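# Fold the unzipped laundry bag's lid fully open

## Task

Swing the lid of the already unzipped laundry bag back until it will not open any further. When finished, both garments must lie completely inside the bag, and both the bag and the bin must still be standing on the table.

## Robot and tools

Robot: two arms, left_arm and right_arm, each with six joints and a two-finger gripper. Each arm's base sits on a tilted plate, and both plates hang from one metal frame behind the arms. A 'too close' warning treats a plate and its half of the frame as part of that arm. Calibrated bases in the scene frame: left_arm at (+0.038, +0.326, +0.115) m, quat_wxyz (+0.997, -0.062, +0.048, -0.011); right_arm at (-0.049, -0.324, +0.115) m, quat_wxyz (+0.997, +0.062, +0.048, +0.001).

Frames: the scene frame has its origin on the table surface, halfway between the nominal bases. +z points up, +x points out over the table, and left_arm is on the +y side. Arm names do not match image sides. Each arm reports its hand pose, velocities and wrist camera pose in its own base frame. Fixed cameras and the table use the scene frame. The gripper's fingers point along its +z axis and close along its y axis. end_effector_position is the point between the pads, about 1 cm behind the tips, and can be off by a few centimetres.

Row layout: one row has 14 numbers in [-1, 1] and always covers both arms. The first 7 are for left_arm and the next 7 for right_arm. Each block is shoulder, elbow, waist, wrist pitch, wrist yaw, wrist roll, then opening. The six joint numbers are scaled offsets from the arm's current Joint targets, not absolute angles. A value of 1.0 means 2.224 rad for shoulder, elbow and waist, and 8.485 rad for the three wrist joints. Opening is absolute: +1 is fully open and -1 is closed. Stated joint ranges in rad: waist -2.618 to 3.054, shoulder 0.000 to 3.142, elbow 0.000 to 3.142, wrist pitch -1.571 to 1.571, wrist yaw -1.571 to 1.571, wrist roll -2.094 to 2.094. The real ends may differ by up to 0.059 rad. An action is rejected for both arms if it asks for more than 0.059 rad beyond a range end.

execute_actions(actions, cameras): actions is a list of up to 15 actions. Each action is a list of up to 15 rows, and each row lasts one 1/30 s step. An action with fewer than 15 rows repeats its last row to fill 15 steps. Every row in an action is measured from the targets at the start of that action. Sending the same offset in the next action therefore moves the joint further. To keep an arm still, send 0 for its joints. To keep its gripper unchanged, repeat its current opening, because 0 is a real command (half open). An empty actions list just returns state and images.

move(target, speed, blend, opening_speed, blocking, cameras): target is one 14-number row or a list of up to 15 rows, laid out and scaled as above. Every row is an offset from the Joint targets at the moment of the call, not from the row before it. All joints of both arms move together and the whole move lasts at most 10 s. speed is in rad/s for the joint with the farthest to go, from 0.01 to 12.57, default 0.5. It can be one number or one per target. blend, in rad, rounds the corners between listed targets. opening_speed sets how fast the gripper command changes, in scale units per second, at least 0.2; use a low value to close gently. With blocking=false the call returns after about 0.5 s while the arms keep moving. The move does not avoid obstacles or the other arm. The result ends with a 'move:' line giving done, off_target, moving, held or fault, plus limits=held if steps were withheld.

wait(seconds 0 to 10, cameras) lets time pass while commands are held. stop(cameras) brakes a running move. zoom_image(camera, region [x0, y0, x1, y1] in pixels, at most 504x504) magnifies that camera's latest image. finished_scene(scene=1) ends the scene for good. cameras takes names from cam_head_left (896x504), cam_head_right (896x504), cam_high (896x504), cam_left_wrist (672x504) and cam_right_wrist (672x504). Omit it or pass ["all"] for all cameras, or pass [] for none.

Results: Joint positions and Joint velocities list each arm's joints in the order above (rad, rad/s), then the finger pad gap (m; 0.094 when fully open). Joint targets are the base for your next offsets. Tool commands shows the current gripper commands. grip_measured gives the opening on the command scale and reads slightly wide when empty. Joint torques follow the same joint order; they are offset and noisy and include the arm's own weight. Action calls also list joint positions at some sampled steps. Status lines: 'joint sent to its limit' means a joint was driven to its range end. 'joint command not followed' means the clearance check altered that arm's targets. MOTOR HOT means a motor has reached 75 °C. OVER-TEMPERATURE FAULT means that arm has folded up and is disabled.

Cautions: large offsets need several actions because joints move at limited speed. The gripper can also drift at most 200 mm per step before targets are scaled back. Fast contact hits hard, and aiming far past a contact presses hard. To end a push, command the targets back past the measured positions. Keep the grippers away from each other, and never close one on the other arm's fingers. Holding a load, stretching far or straining toward an unreachable pose heats the motors. Do not drop things, release moving parts or slam the lid. Keep the garments inside the bag, keep the bag and bin upright on the table, and let nothing fall off the table. Loose objects may get small random nudges.

Each tool is called after "Call:" as name([rows], argument=value, ...), one row to a line, values as JSON.

## Session

Call:
execute_actions(actions=[])

Scene clock: 0.00 s.
left_arm: end_effector_position=(+0.4130, -0.0422, +0.2778) grip_measured=+1.000 end_effector_quat_wxyz=(+0.776, +0.059, +0.590, +0.216) | right_arm: end_effector_position=(+0.3859, +0.0274, +0.2618) grip_measured=+1.000 end_effector_quat_wxyz=(+0.253, +0.177, +0.950, -0.044)
Joint names: [shoulder, elbow, waist, wrist pitch, wrist yaw, wrist roll]
Joint positions: left_arm=[1.544 0.505 -0.286 1.374 -0.434 0.516 0.094] | right_arm=[1.667 1.827 0.187 -1.275 0.259 0.494 0.094]
Joint velocities: within noise
Joint torques (N m): no reading
Motor temperatures (°C): left_arm=[27 35 25 34 26 25 23] | right_arm=[31 32 27 32 27 25 22]
Heat: left arm: 35 °C; right arm: 32 °C.
Joint targets: left_arm=[1.543 0.506 -0.287 1.364 -0.432 0.514] | right_arm=[1.657 1.837 0.189 -1.274 0.263 0.493]
Tool commands: left_gripper/opening=+1.0 right_gripper/opening=+1.0

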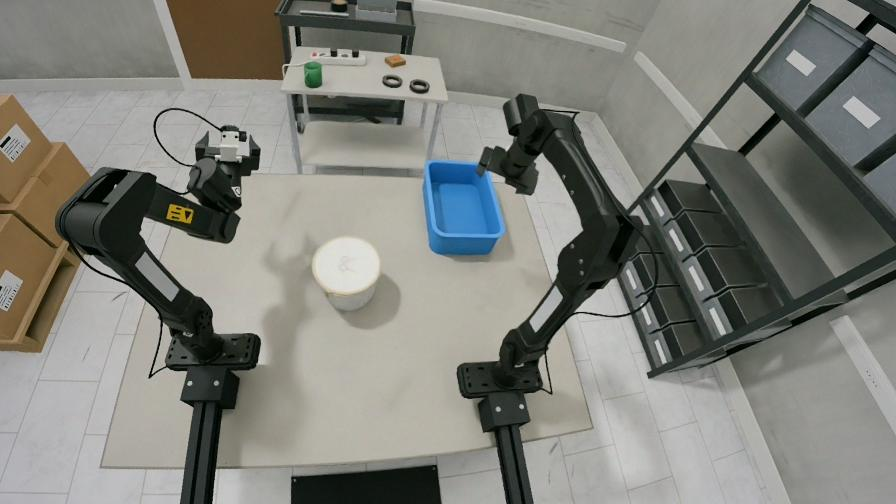

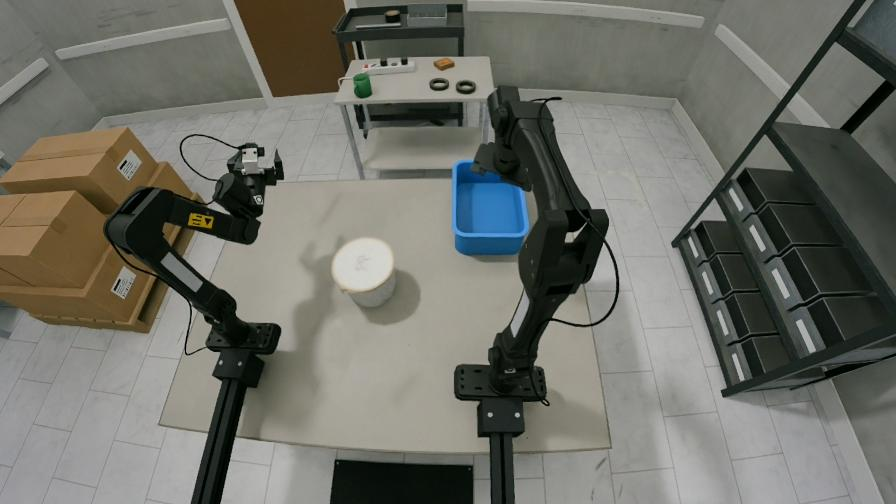

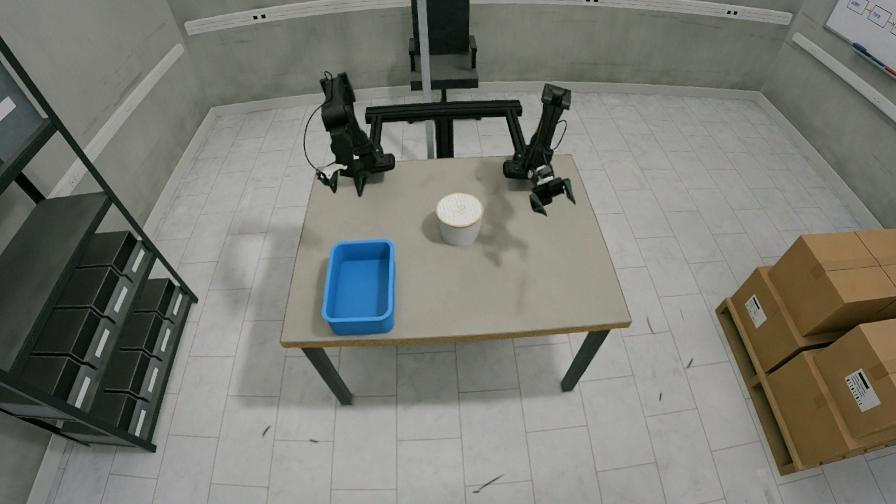

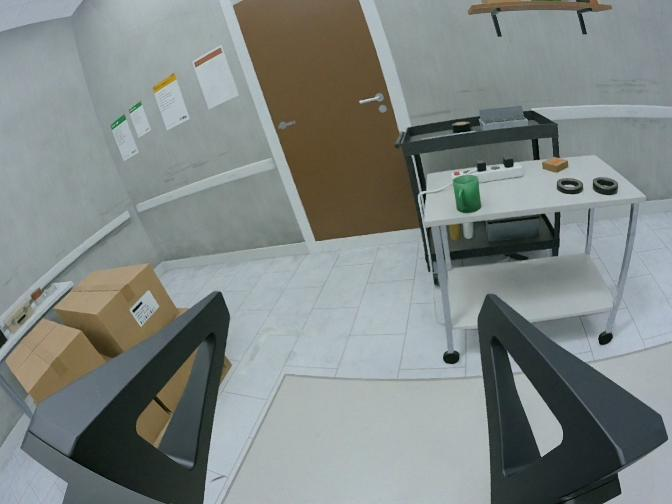

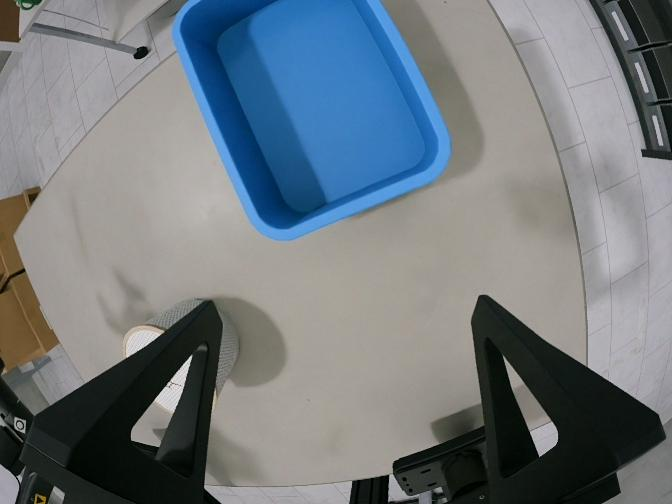

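Call:
zoom_image(camera="cam_head_right", region=[310, 220, 430, 320])

Call:
zoom_image(camera="cam_head_left", region=[290, 220, 410, 320])

Call:
zoom_image(camera="cam_high", region=[410, 170, 510, 260])

Call:
zoom_image(camera="cam_right_wrist", region=[100, 280, 260, 430])

Scaled by 4.200 from the camera's 896x504 image, which has a finer 1280x720 frame.

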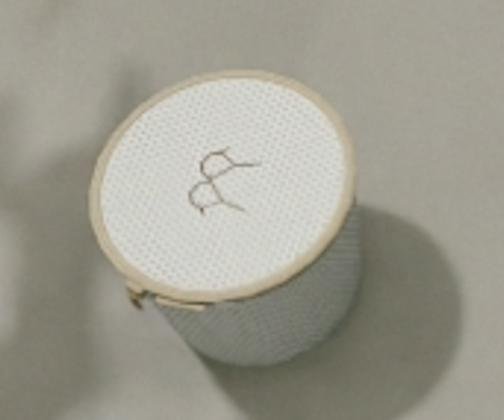

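Scaled by 4.200 from the camera's 896x504 image, which has a finer 1280x720 frame.

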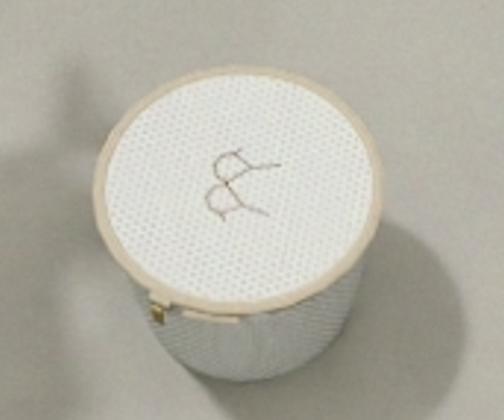

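Scaled by 5.040 from the camera's 896x504 image, which has a finer 1280x720 frame.

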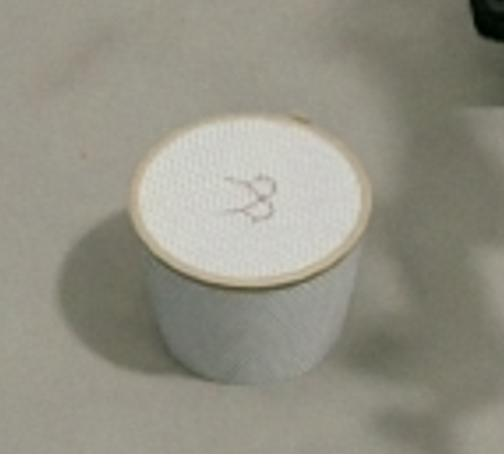

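Scaled by 3.150 from the camera's 672x504 image, which has a finer 960x720 frame.

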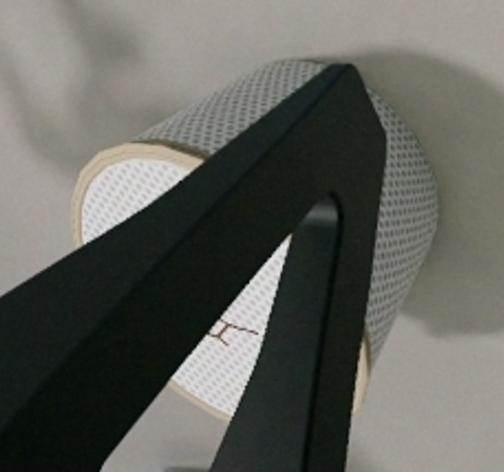

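Call:
move(target=[-0.3089, 0.2212, -0.2846, -0.26, 0.0509, -0.0606, 1, 0,0,0,0,0,0,1], speed=1.2, cameras=["cam_left_wrist","cam_head_left"])

Scene clock: 127.37 s.
left_arm: end_effector_position=(+0.1692, -0.2146, +0.2420) grip_measured=+1.000 end_effector_quat_wxyz=(+0.375, +0.402, +0.816, -0.178) | right_arm: end_effector_position=(+0.3859, +0.0274, +0.2618) grip_measured=+1.000 end_effector_quat_wxyz=(+0.253, +0.177, +0.950, -0.044)
Joint names: [shoulder, elbow, waist, wrist pitch, wrist yaw, wrist roll]
Joint positions: left_arm=[0.862 0.969 -0.912 -0.82 -0.008 0.006 0.094] | right_arm=[1.667 1.827 0.187 -1.275 0.259 0.494 0.094]
Joint velocities: within noise
Joint torques (N m): left_arm=[-1.43 11.9 -0.84 1.41 0.14 -0.1] | right_arm=[-8.4 6.46 1.01 0.82 0.1 -0.03]
Motor temperatures (°C): left_arm=[29 37 25 37 26 24 23] | right_arm=[36 33 26 31 26 25 22]
Heat: left arm: 37 °C; right arm: 36 °C.
Joint targets: left_arm=[0.856 0.998 -0.920 -0.842 0.000 0.000] | right_arm=[1.657 1.837 0.189 -1.274 0.263 0.493]
move: done
camera_calibration:
cam_left_wrist: T_world_to_cam=[[-0.763687, -0.641914, -0.0687722, 0.0137785], [-0.620721, 0.759374, -0.195083, 0.33836], [0.17745, -0.106294, -0.978373, 0.286789], [0, 0, 0, 1]] pos_world=[0.169659, -0.217613, 0.347542]
Images, in order (width x height): cam_head_left 896x504, cam_left_wrist 672x504.

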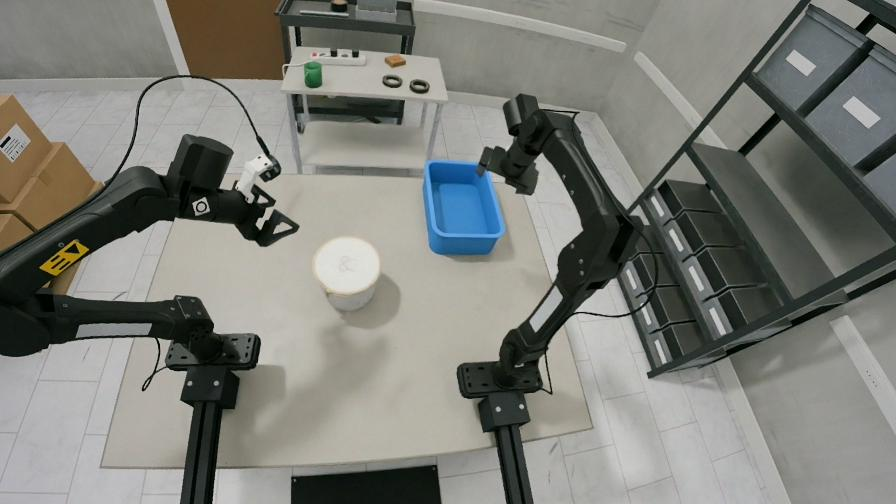

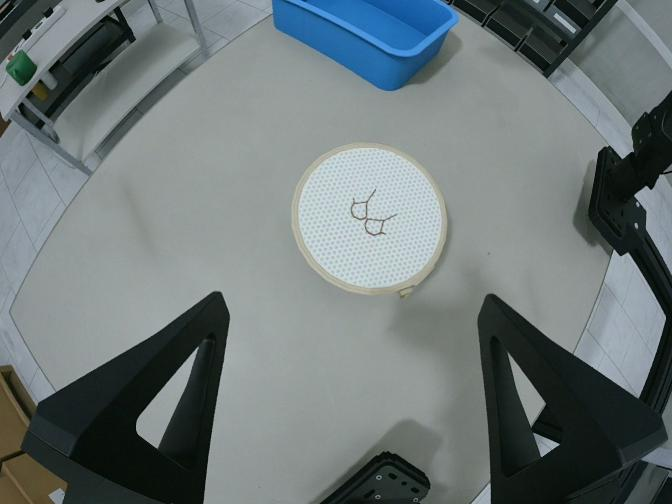

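Call:
zoom_image(camera="cam_left_wrist", region=[280, 130, 460, 310])

Call:
zoom_image(camera="cam_head_left", region=[310, 260, 380, 315])

Scaled by 2.800 from the camera's 672x504 image, which has a finer 960x720 frame.

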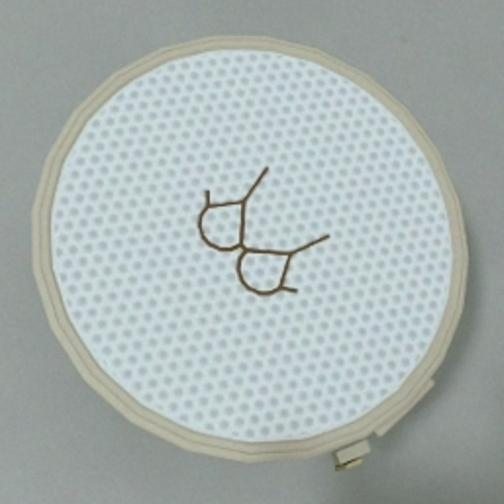

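Scaled by 7.200 from the camera's 896x504 image, which has a finer 1280x720 frame.

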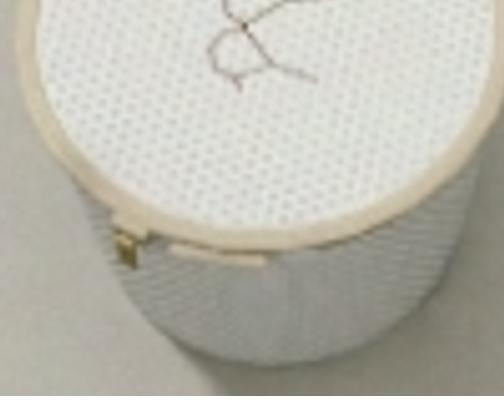

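Call:
move([
  [0, 0, -0.4856, 0, 0, 0, 1, 0,0,0,0,0,0,1],
  [0.5755, -0.223, -0.4856, 0.2796, -0.165, 0, 1, 0,0,0,0,0,0,1],
], speed=1.2, cameras=["cam_left_wrist","cam_head_left"])

Call:
zoom_image(camera="cam_left_wrist", region=[100, 100, 580, 504])

Scene clock: 188.53 s.
left_arm: end_effector_position=(+0.0324, -0.3568, +0.0917) grip_measured=+1.000 end_effector_quat_wxyz=(+0.678, +0.234, +0.672, -0.185) | right_arm: end_effector_position=(+0.3859, +0.0274, +0.2618) grip_measured=+1.000 end_effector_quat_wxyz=(+0.253, +0.177, +0.950, -0.044)
Joint names: [shoulder, elbow, waist, wrist pitch, wrist yaw, wrist roll]
Joint positions: left_arm=[2.113 0.518 -1.995 1.53 -1.394 0.005 0.094] | right_arm=[1.667 1.827 0.187 -1.275 0.259 0.494 0.094]
Joint velocities: within noise
Joint torques (N m): left_arm=[-6.24 3.47 -0.73 1.39 0.05 -0.1] | right_arm=[-8.4 6.46 1.01 0.82 0.11 -0.02]
Motor temperatures (°C): left_arm=[26 37 24 37 26 23 23] | right_arm=[36 33 26 30 26 25 22]
Heat: left arm: 37 °C; right arm: 36 °C.
Joint targets: left_arm=[2.136 0.502 -2.000 1.530 -1.400 0.000] | right_arm=[1.657 1.837 0.189 -1.274 0.263 0.493]
move: done
camera_calibration:
cam_left_wrist: T_world_to_cam=[[-0.507044, -0.857378, -0.0883652, -0.27576], [-0.497521, 0.374854, -0.782277, 0.244723], [0.703831, -0.352686, -0.616631, 0.0107436], [0, 0, 0, 1]] pos_world=[-0.025629, -0.324377, 0.173699]
Images, in order (width x height): cam_head_left 896x504, cam_left_wrist 672x504.

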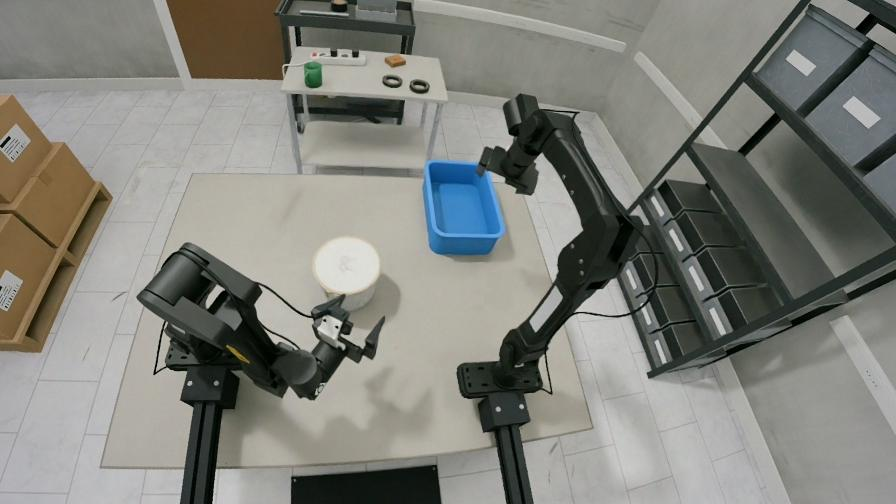

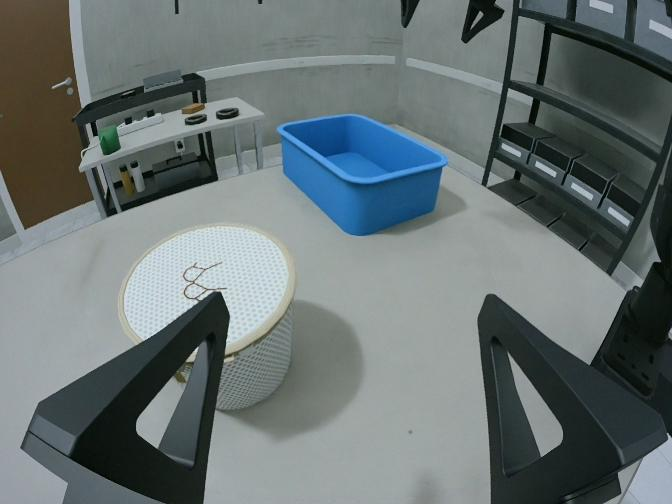

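Scaled by 1.050 from the camera's 672x504 image, which has a finer 960x720 frame.

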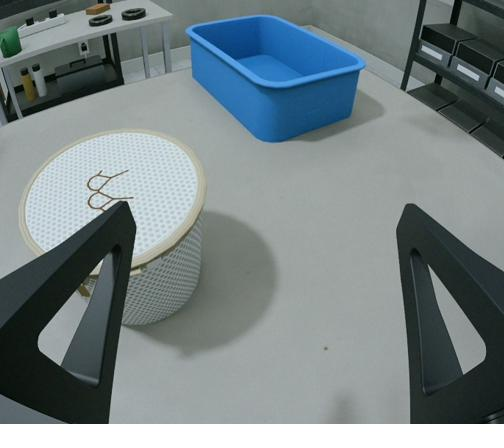

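Call:
move(target=[0, 0, 0.12, 0, 0, 0, 1, 0,0,0,0,0,0,1], speed=0.7, cameras=["cam_left_wrist"])

Call:
zoom_image(camera="cam_left_wrist", region=[220, 300, 400, 440])

Scene clock: 196.97 s.
left_arm: end_effector_position=(+0.1236, -0.3358, +0.0919) grip_measured=+1.000 end_effector_quat_wxyz=(+0.697, +0.143, +0.697, -0.094) | right_arm: end_effector_position=(+0.3859, +0.0274, +0.2618) grip_measured=+1.000 end_effector_quat_wxyz=(+0.253, +0.177, +0.950, -0.044)
Joint names: [shoulder, elbow, waist, wrist pitch, wrist yaw, wrist roll]
Joint positions: left_arm=[2.113 0.518 -1.734 1.531 -1.397 0.005 0.094] | right_arm=[1.667 1.827 0.187 -1.275 0.259 0.494 0.094]
Joint velocities: within noise
Joint torques (N m): left_arm=[-6.31 2.97 -0.49 1.29 0.03 0] | right_arm=[-8.4 6.46 1.01 0.82 0.11 -0.03]
Motor temperatures (°C): left_arm=[26 36 24 37 26 23 23] | right_arm=[36 33 26 30 26 25 22]
Heat: left arm: 37 °C; right arm: 36 °C.
Joint targets: left_arm=[2.136 0.502 -1.733 1.530 -1.400 0.000] | right_arm=[1.657 1.837 0.189 -1.274 0.263 0.493]
move: done
camera_calibration:
cam_left_wrist: T_world_to_cam=[[-0.265429, -0.960175, -0.0872434, -0.275971], [-0.578163, 0.230931, -0.782559, 0.244061], [0.771541, -0.157273, -0.616433, 0.0113279], [0, 0, 0, 1]] pos_world=[0.0591161, -0.31956, 0.173898]
Images, in order (width x height): cam_left_wrist 672x504.

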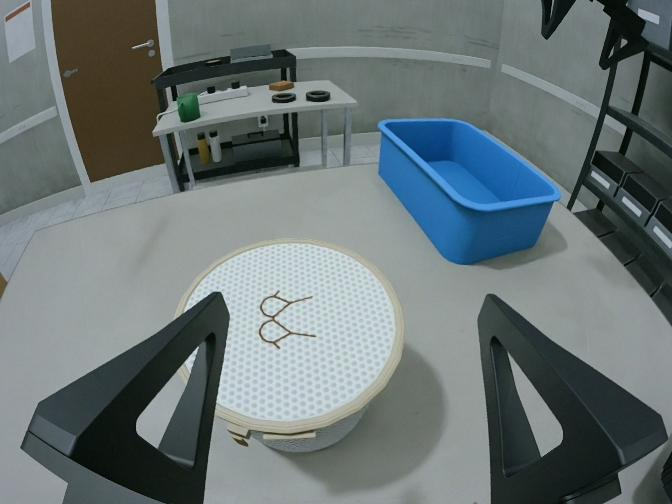

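Scaled by 2.800 from the camera's 672x504 image, which has a finer 960x720 frame.

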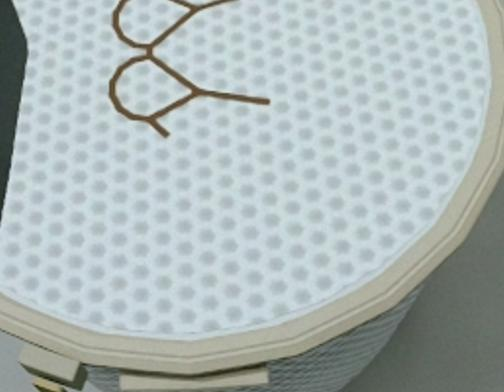

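Call:
move([
  [-0.27, 0, 0, 0, 0, 0, 1, 0,0,0,0,0,0,1],
  [-0.27, 0, 0.7118, 0, 0.345, 0, 1, 0,0,0,0,0,0,1],
  [0.2104, 0.3719, 0.7118, -0.03, 0.345, 0, 1, 0,0,0,0,0,0,1],
], speed=1.3, blend=0.1, cameras=["cam_left_wrist","cam_head_left"])

Scene clock: 233.57 s.
left_arm: end_effector_position=(+0.4198, -0.2454, +0.0464) grip_measured=+1.000 end_effector_quat_wxyz=(+0.481, +0.533, +0.464, -0.519) | right_arm: end_effector_position=(+0.3859, +0.0274, +0.2618) grip_measured=+1.000 end_effector_quat_wxyz=(+0.253, +0.177, +0.950, -0.044)
Joint names: [shoulder, elbow, waist, wrist pitch, wrist yaw, wrist roll]
Joint positions: left_arm=[2.577 1.311 -0.156 1.296 1.522 0.002 0.094] | right_arm=[1.667 1.827 0.187 -1.275 0.259 0.494 0.094]
Joint velocities: within noise
Joint torques (N m): left_arm=[-11.28 7.19 -0.91 1.11 0.08 -0.09] | right_arm=[-8.42 6.48 1.01 0.82 0.11 -0.02]
Motor temperatures (°C): left_arm=[26 35 24 36 26 23 23] | right_arm=[36 33 26 29 26 25 22]
Heat: left arm: 36 °C; right arm: 36 °C.
Joint targets: left_arm=[2.604 1.330 -0.150 1.276 1.527 0.000] | right_arm=[1.657 1.837 0.189 -1.274 0.263 0.493]
move: done
camera_calibration:
cam_left_wrist: T_world_to_cam=[[-0.997916, 0.0396605, -0.0509028, 0.436683], [0.0645284, 0.608756, -0.790729, 0.182229], [-0.000373362, -0.792366, -0.610046, -0.0631813], [0, 0, 0, 1]] pos_world=[0.423991, -0.178315, 0.127779]
Images, in order (width x height): cam_head_left 896x504, cam_left_wrist 672x504.

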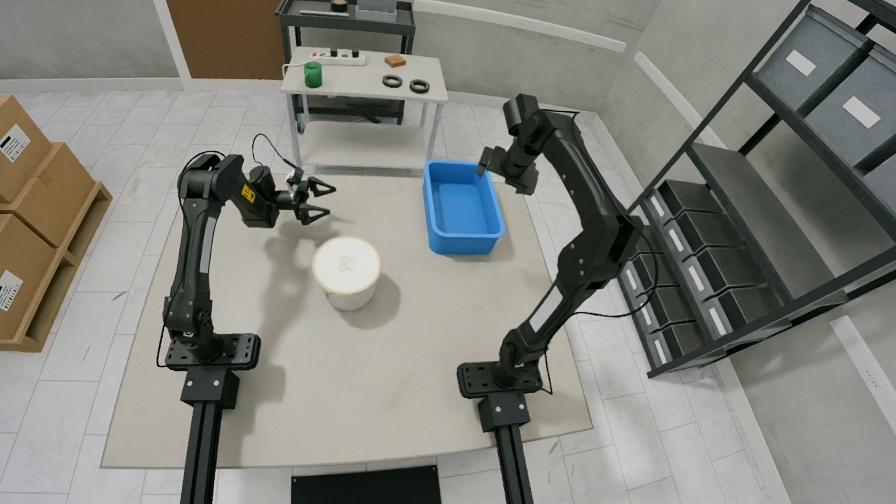

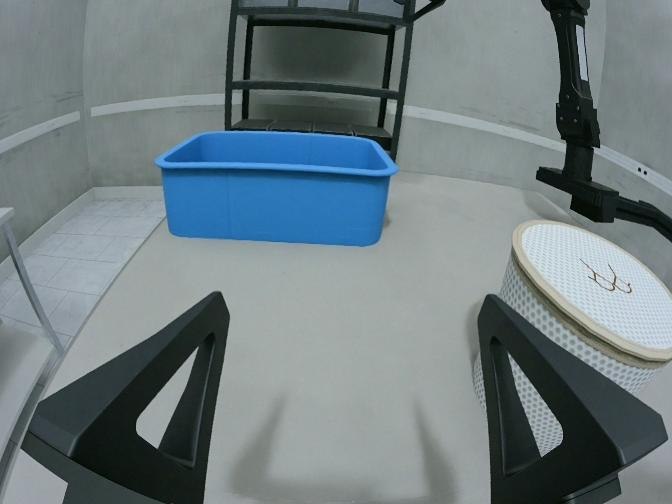

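Call:
zoom_image(camera="cam_left_wrist", region=[490, 200, 672, 360])

Scaled by 2.769 from the camera's 672x504 image, which has a finer 960x720 frame.

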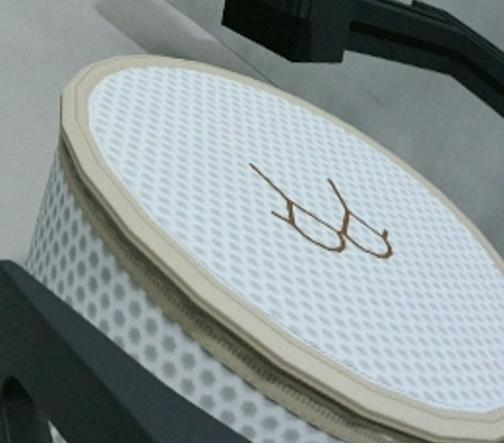

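Call:
move(target=[-0.4771, -0.3705, -0.0616, 0.0104, -0.2309, 0.0606, 1, 0.3431,-0.2167,-0.0229,0.0906,-0.2019,-0.0581,1], speed=1.2, cameras=["cam_right_wrist","cam_head_right"])

Call:
zoom_image(camera="cam_right_wrist", region=[200, 200, 472, 404])

Scene clock: 341.30 s.
left_arm: end_effector_position=(+0.4188, -0.0415, +0.2801) grip_measured=+1.000 end_effector_quat_wxyz=(+0.778, +0.057, +0.588, +0.214) | right_arm: end_effector_position=(+0.3625, +0.2320, +0.0191) grip_measured=+1.000 end_effector_quat_wxyz=(-0.048, -0.053, +0.756, +0.651)
Joint names: [shoulder, elbow, waist, wrist pitch, wrist yaw, wrist roll]
Joint positions: left_arm=[1.561 0.529 -0.278 1.369 -0.428 0.509 0.094] | right_arm=[2.404 1.366 0.145 -0.522 -1.422 0.013 0.094]
Joint velocities: within noise
Joint torques (N m): left_arm=[-8.66 5.05 -1.48 1.69 0.1 0.01] | right_arm=[-9.66 2.85 0.91 0.32 -0.76 -0.13]
Motor temperatures (°C): left_arm=[32 35 24 35 26 23 23] | right_arm=[37 33 26 29 26 25 22]
Heat: left arm: 35 °C; right arm: 37 °C.
Joint targets: left_arm=[1.543 0.505 -0.287 1.364 -0.432 0.514] | right_arm=[2.420 1.355 0.139 -0.506 -1.450 0.000]
move: done
camera_calibration:
cam_right_wrist: T_world_to_cam=[[-0.0420159, -0.141187, -0.989091, 0.0705362], [-0.705062, -0.697226, 0.129475, 0.44013], [-0.7079, 0.70281, -0.0702509, 0.198916], [0, 0, 0, 1]] pos_world=[0.454095, 0.177029, 0.0267547]
Images, in order (width x height): cam_head_right 896x504, cam_right_wrist 672x504.

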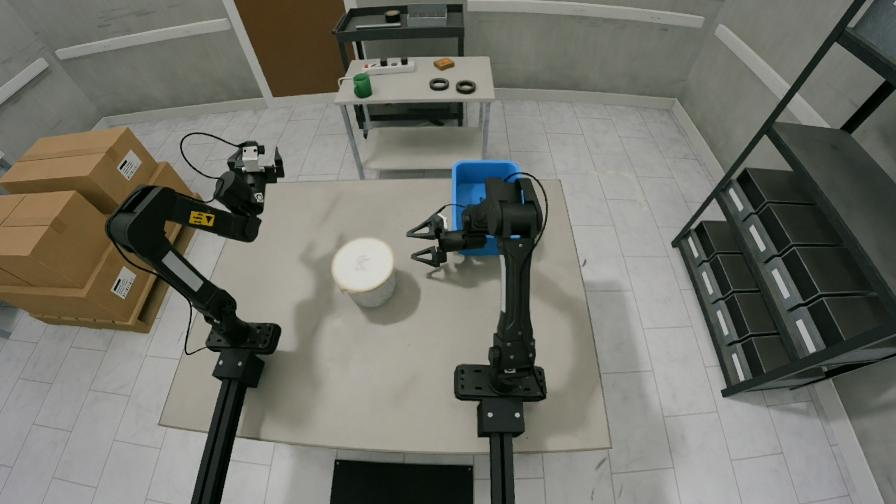

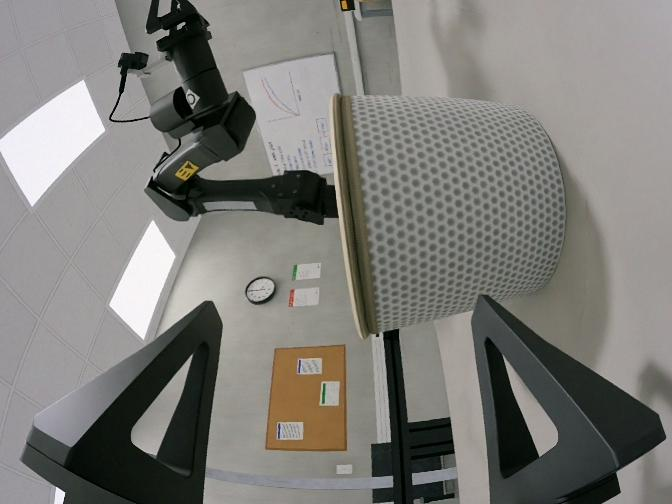

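Scaled by 1.853 from the camera's 672x504 image, which has a finer 960x720 frame.

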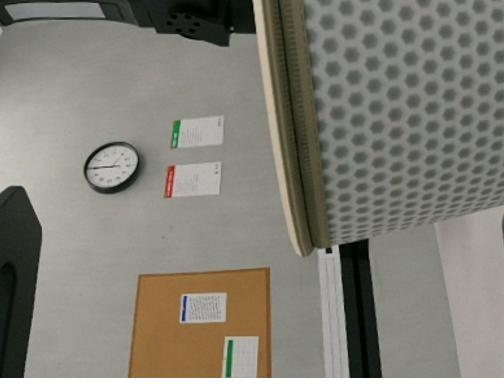

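Call:
zoom_image(camera="cam_right_wrist", region=[310, 220, 430, 350])

Call:
zoom_image(camera="cam_right_wrist", region=[310, 80, 430, 210])

Scaled by 3.877 from the camera's 672x504 image, which has a finer 960x720 frame.

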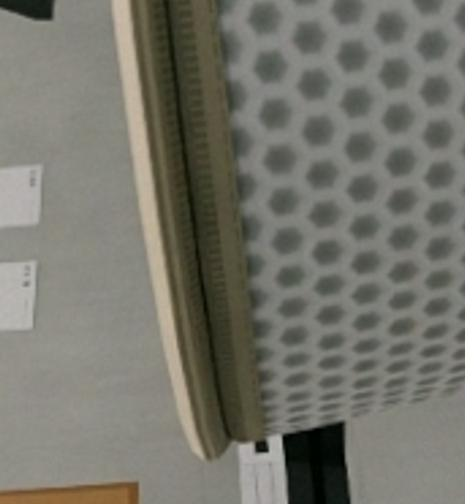

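Scaled by 3.877 from the camera's 672x504 image, which has a finer 960x720 frame.

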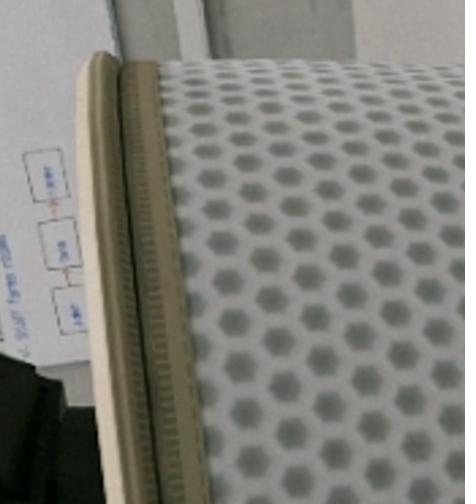

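Call:
move(target=[0,0,0,0,0,0, 1, 0.0016,-0.0191,0.0427,0.0055,-0.0033,-0.007,1], speed=0.3, cameras=["cam_right_wrist","cam_head_right","cam_high"])

Call:
zoom_image(camera="cam_high", region=[380, 170, 500, 270])

Scene clock: 403.27 s.
left_arm: end_effector_position=(+0.4188, -0.0414, +0.2801) grip_measured=+1.000 end_effector_quat_wxyz=(+0.777, +0.057, +0.588, +0.214) | right_arm: end_effector_position=(+0.3375, +0.2596, +0.0175) grip_measured=+1.000 end_effector_quat_wxyz=(-0.049, -0.110, +0.740, +0.661)
Joint names: [shoulder, elbow, waist, wrist pitch, wrist yaw, wrist roll]
Joint positions: left_arm=[1.561 0.529 -0.278 1.369 -0.429 0.51 0.094] | right_arm=[2.404 1.328 0.224 -0.467 -1.45 -0.046 0.094]
Joint velocities: within noise
Joint torques (N m): left_arm=[-8.55 5.14 -1.65 1.71 0.07 0.12] | right_arm=[-9.26 2.43 2.06 0.27 -0.77 -0.13]
Motor temperatures (°C): left_arm=[31 35 24 36 26 23 23] | right_arm=[38 32 26 27 27 25 22]
Heat: left arm: 36 °C; right arm: 38 °C.
Joint targets: left_arm=[1.543 0.505 -0.287 1.364 -0.432 0.514] | right_arm=[2.423 1.313 0.234 -0.459 -1.478 -0.059]
move: done
camera_calibration:
cam_right_wrist: T_world_to_cam=[[0.0375649, -0.100546, -0.994223, 0.0344694], [-0.647093, -0.760603, 0.0524704, 0.440133], [-0.761485, 0.641384, -0.0936342, 0.196142], [0, 0, 0, 1]] pos_world=[0.432871, 0.212431, 0.0295419]
Images, in order (width x height): cam_head_right 896x504, cam_high 896x504, cam_right_wrist 672x504.

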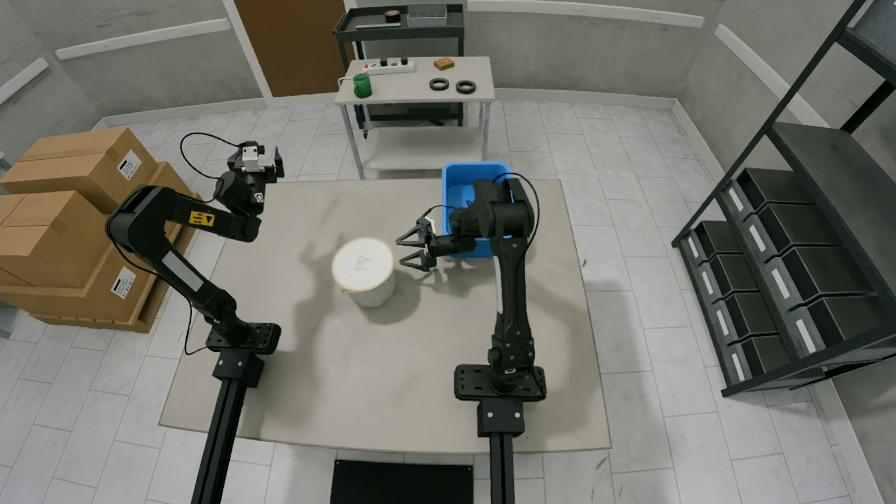

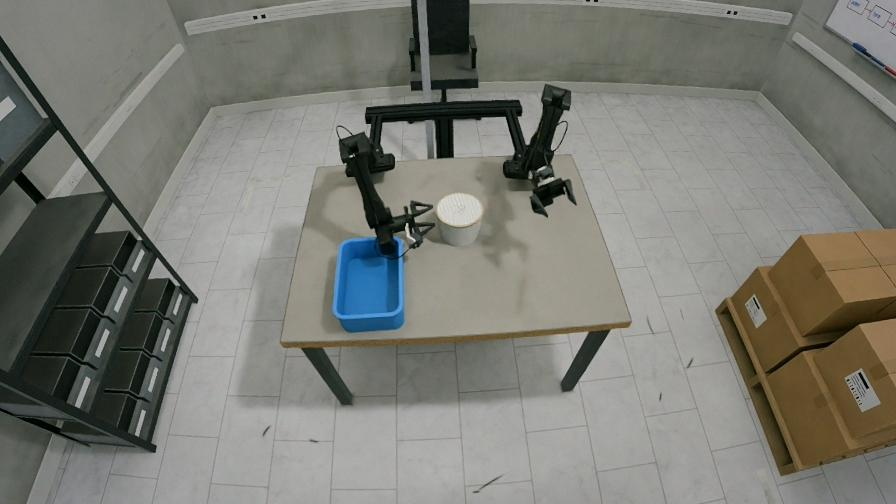

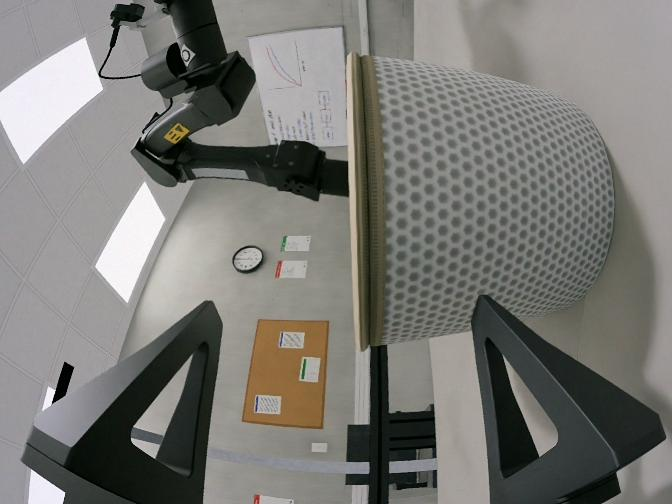

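Scaled by 4.200 from the camera's 896x504 image, which has a finer 1280x720 frame.

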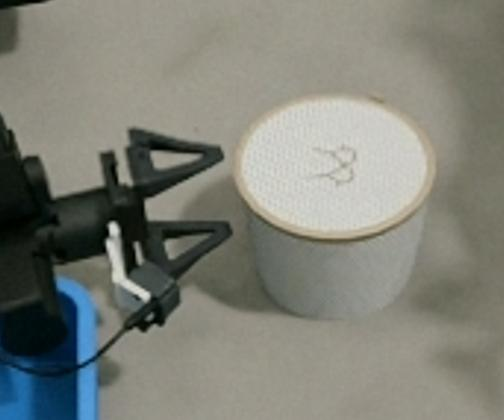

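Call:
move([
  [0,0,0,0,0,0, 1, 0,0,-0.0427,0,0,0,1],
  [0,0,0,0,0,0, 1, -0.2352,-0.0058,-0.0427,0,0,0,1],
  [0,0,0,0,0,0, 1, -0.0162,-0.2707,-0.0366,0.2045,0.0053,0.1366,1],
], speed=[0.3,0.8,1.0], blend=0.04)

Scene clock: 492.20 s.
left_arm: end_effector_position=(+0.4188, -0.0413, +0.2801) grip_measured=+1.000 end_effector_quat_wxyz=(+0.777, +0.057, +0.589, +0.215) | right_arm: end_effector_position=(+0.3085, +0.2230, +0.0172) grip_measured=+1.000 end_effector_quat_wxyz=(+0.026, -0.036, +0.724, +0.688)
Joint names: [shoulder, elbow, waist, wrist pitch, wrist yaw, wrist roll]
Joint positions: left_arm=[1.561 0.529 -0.278 1.369 -0.429 0.51 0.094] | right_arm=[2.372 0.717 0.141 1.265 -1.433 1.098 0.094]
Joint velocities: within noise
Joint torques (N m): left_arm=[-8.58 4.98 -1.2 1.71 0.14 0.02] | right_arm=[-7.5 1.13 1.95 1.21 -0.23 0.01]
Motor temperatures (°C): left_arm=[31 34 24 37 25 23 23] | right_arm=[38 30 26 26 27 25 22]
Heat: left arm: 37 °C; right arm: 38 °C.
Joint targets: left_arm=[1.543 0.505 -0.287 1.364 -0.432 0.514] | right_arm=[2.388 0.711 0.152 1.276 -1.433 1.100]
move: done
camera_calibration:
cam_left_wrist: T_world_to_cam=[[0.333758, -0.880548, -0.336513, -0.0761736], [-0.399257, 0.191335, -0.896652, 0.449401], [0.853932, 0.433619, -0.287705, -0.156293], [0, 0, 0, 1]] pos_world=[0.338313, -0.0852889, 0.332356]
cam_right_wrist: T_world_to_cam=[[0.0280779, -0.0379613, -0.998885, 0.0206944], [-0.790122, -0.612949, 0.00108458, 0.405524], [-0.612306, 0.78921, -0.0472044, 0.117721], [0, 0, 0, 1]] pos_world=[0.391914, 0.156445, 0.0257885]

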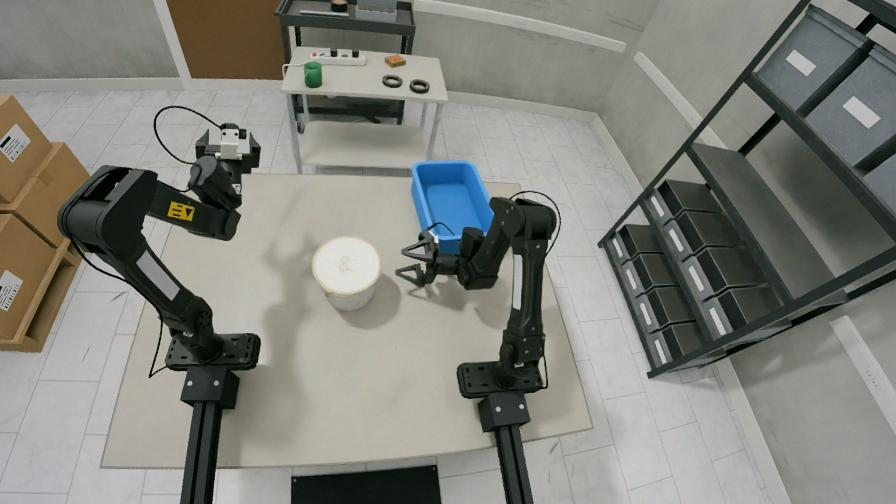

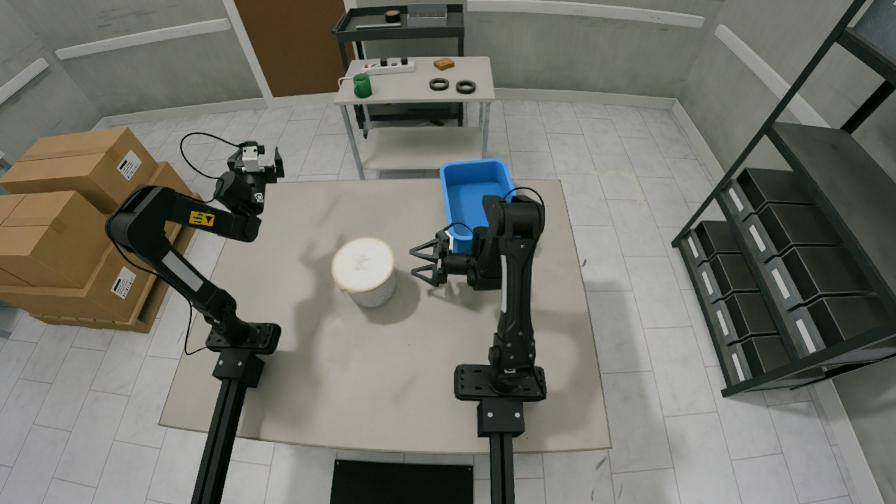

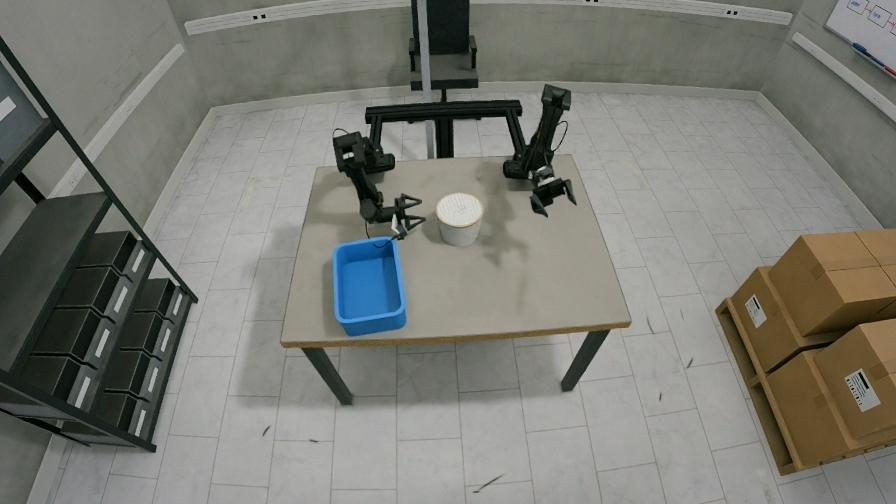

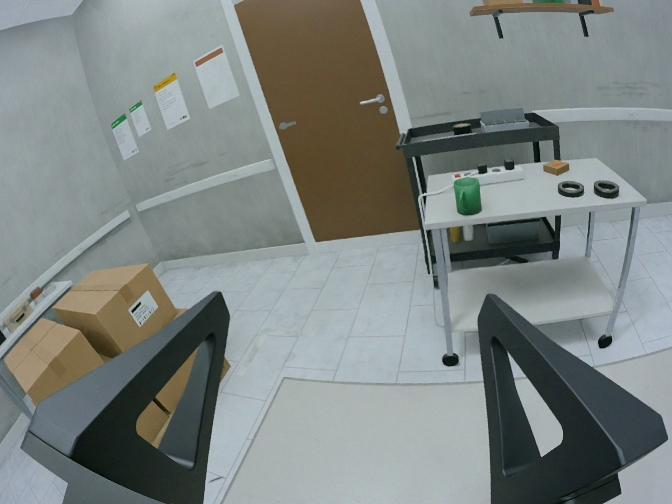

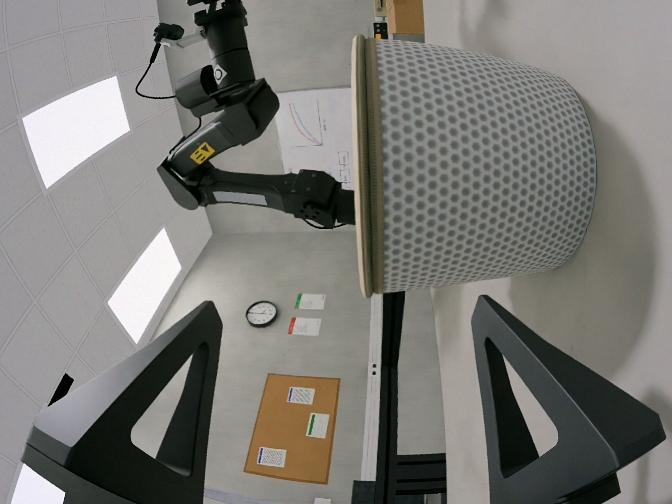

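Call:
move(target=[0,0,0,0,0,0, 1, -0.0076,-0.0032,0.0577,-0.0021,0.0177,-0.0024,1], speed=0.3, cameras=["cam_right_wrist","cam_high"])

Call:
zoom_image(camera="cam_right_wrist", region=[180, 200, 504, 400])

Call:
zoom_image(camera="cam_high", region=[380, 170, 500, 270])

Scene clock: 542.37 s.
left_arm: end_effector_position=(+0.4188, -0.0413, +0.2801) grip_measured=+1.000 end_effector_quat_wxyz=(+0.777, +0.057, +0.589, +0.215) | right_arm: end_effector_position=(+0.3009, +0.2628, +0.0074) grip_measured=+1.000 end_effector_quat_wxyz=(+0.032, -0.041, +0.743, +0.667)
Joint names: [shoulder, elbow, waist, wrist pitch, wrist yaw, wrist roll]
Joint positions: left_arm=[1.561 0.529 -0.278 1.369 -0.429 0.51 0.094] | right_arm=[2.372 0.717 0.273 1.265 -1.284 1.092 0.094]
Joint velocities: within noise
Joint torques (N m): left_arm=[-8.75 5.04 -1.58 1.69 0.09 0.06] | right_arm=[-8.84 0.77 1.7 1.12 -0.2 -0.13]
Motor temperatures (°C): left_arm=[31 34 24 38 25 23 23] | right_arm=[35 30 26 28 27 25 22]
Heat: left arm: 38 °C; right arm: 35 °C.
Joint targets: left_arm=[1.543 0.505 -0.287 1.364 -0.432 0.514] | right_arm=[2.371 0.703 0.280 1.258 -1.283 1.080]
move: done
camera_calibration:
cam_right_wrist: T_world_to_cam=[[0.0450122, -0.093085, -0.99464, 0.0219926], [-0.793269, -0.608507, 0.0210489, 0.423664], [-0.607205, 0.78807, -0.101232, 0.0803506], [0, 0, 0, 1]] pos_world=[0.383879, 0.196528, 0.0210911]
Images, in order (width x height): cam_high 896x504, cam_right_wrist 672x504.

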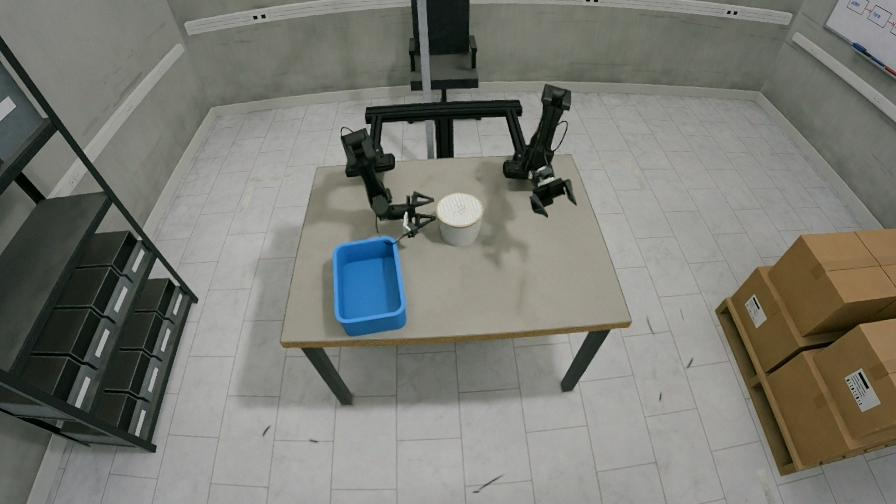

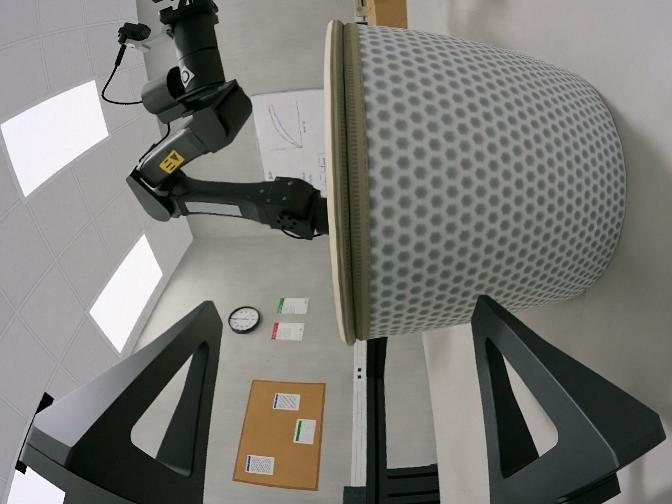

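Scaled by 1.556 from the camera's 672x504 image, which has a finer 960x720 frame.

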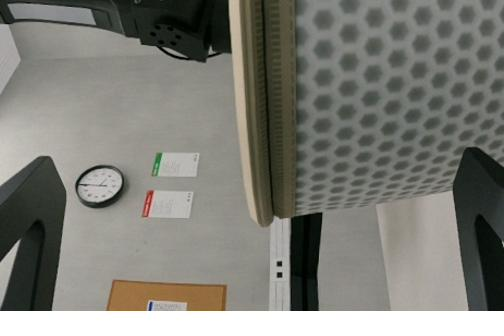

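Scaled by 4.200 from the camera's 896x504 image, which has a finer 1280x720 frame.

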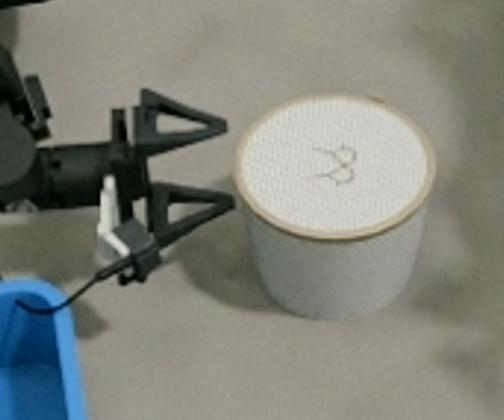

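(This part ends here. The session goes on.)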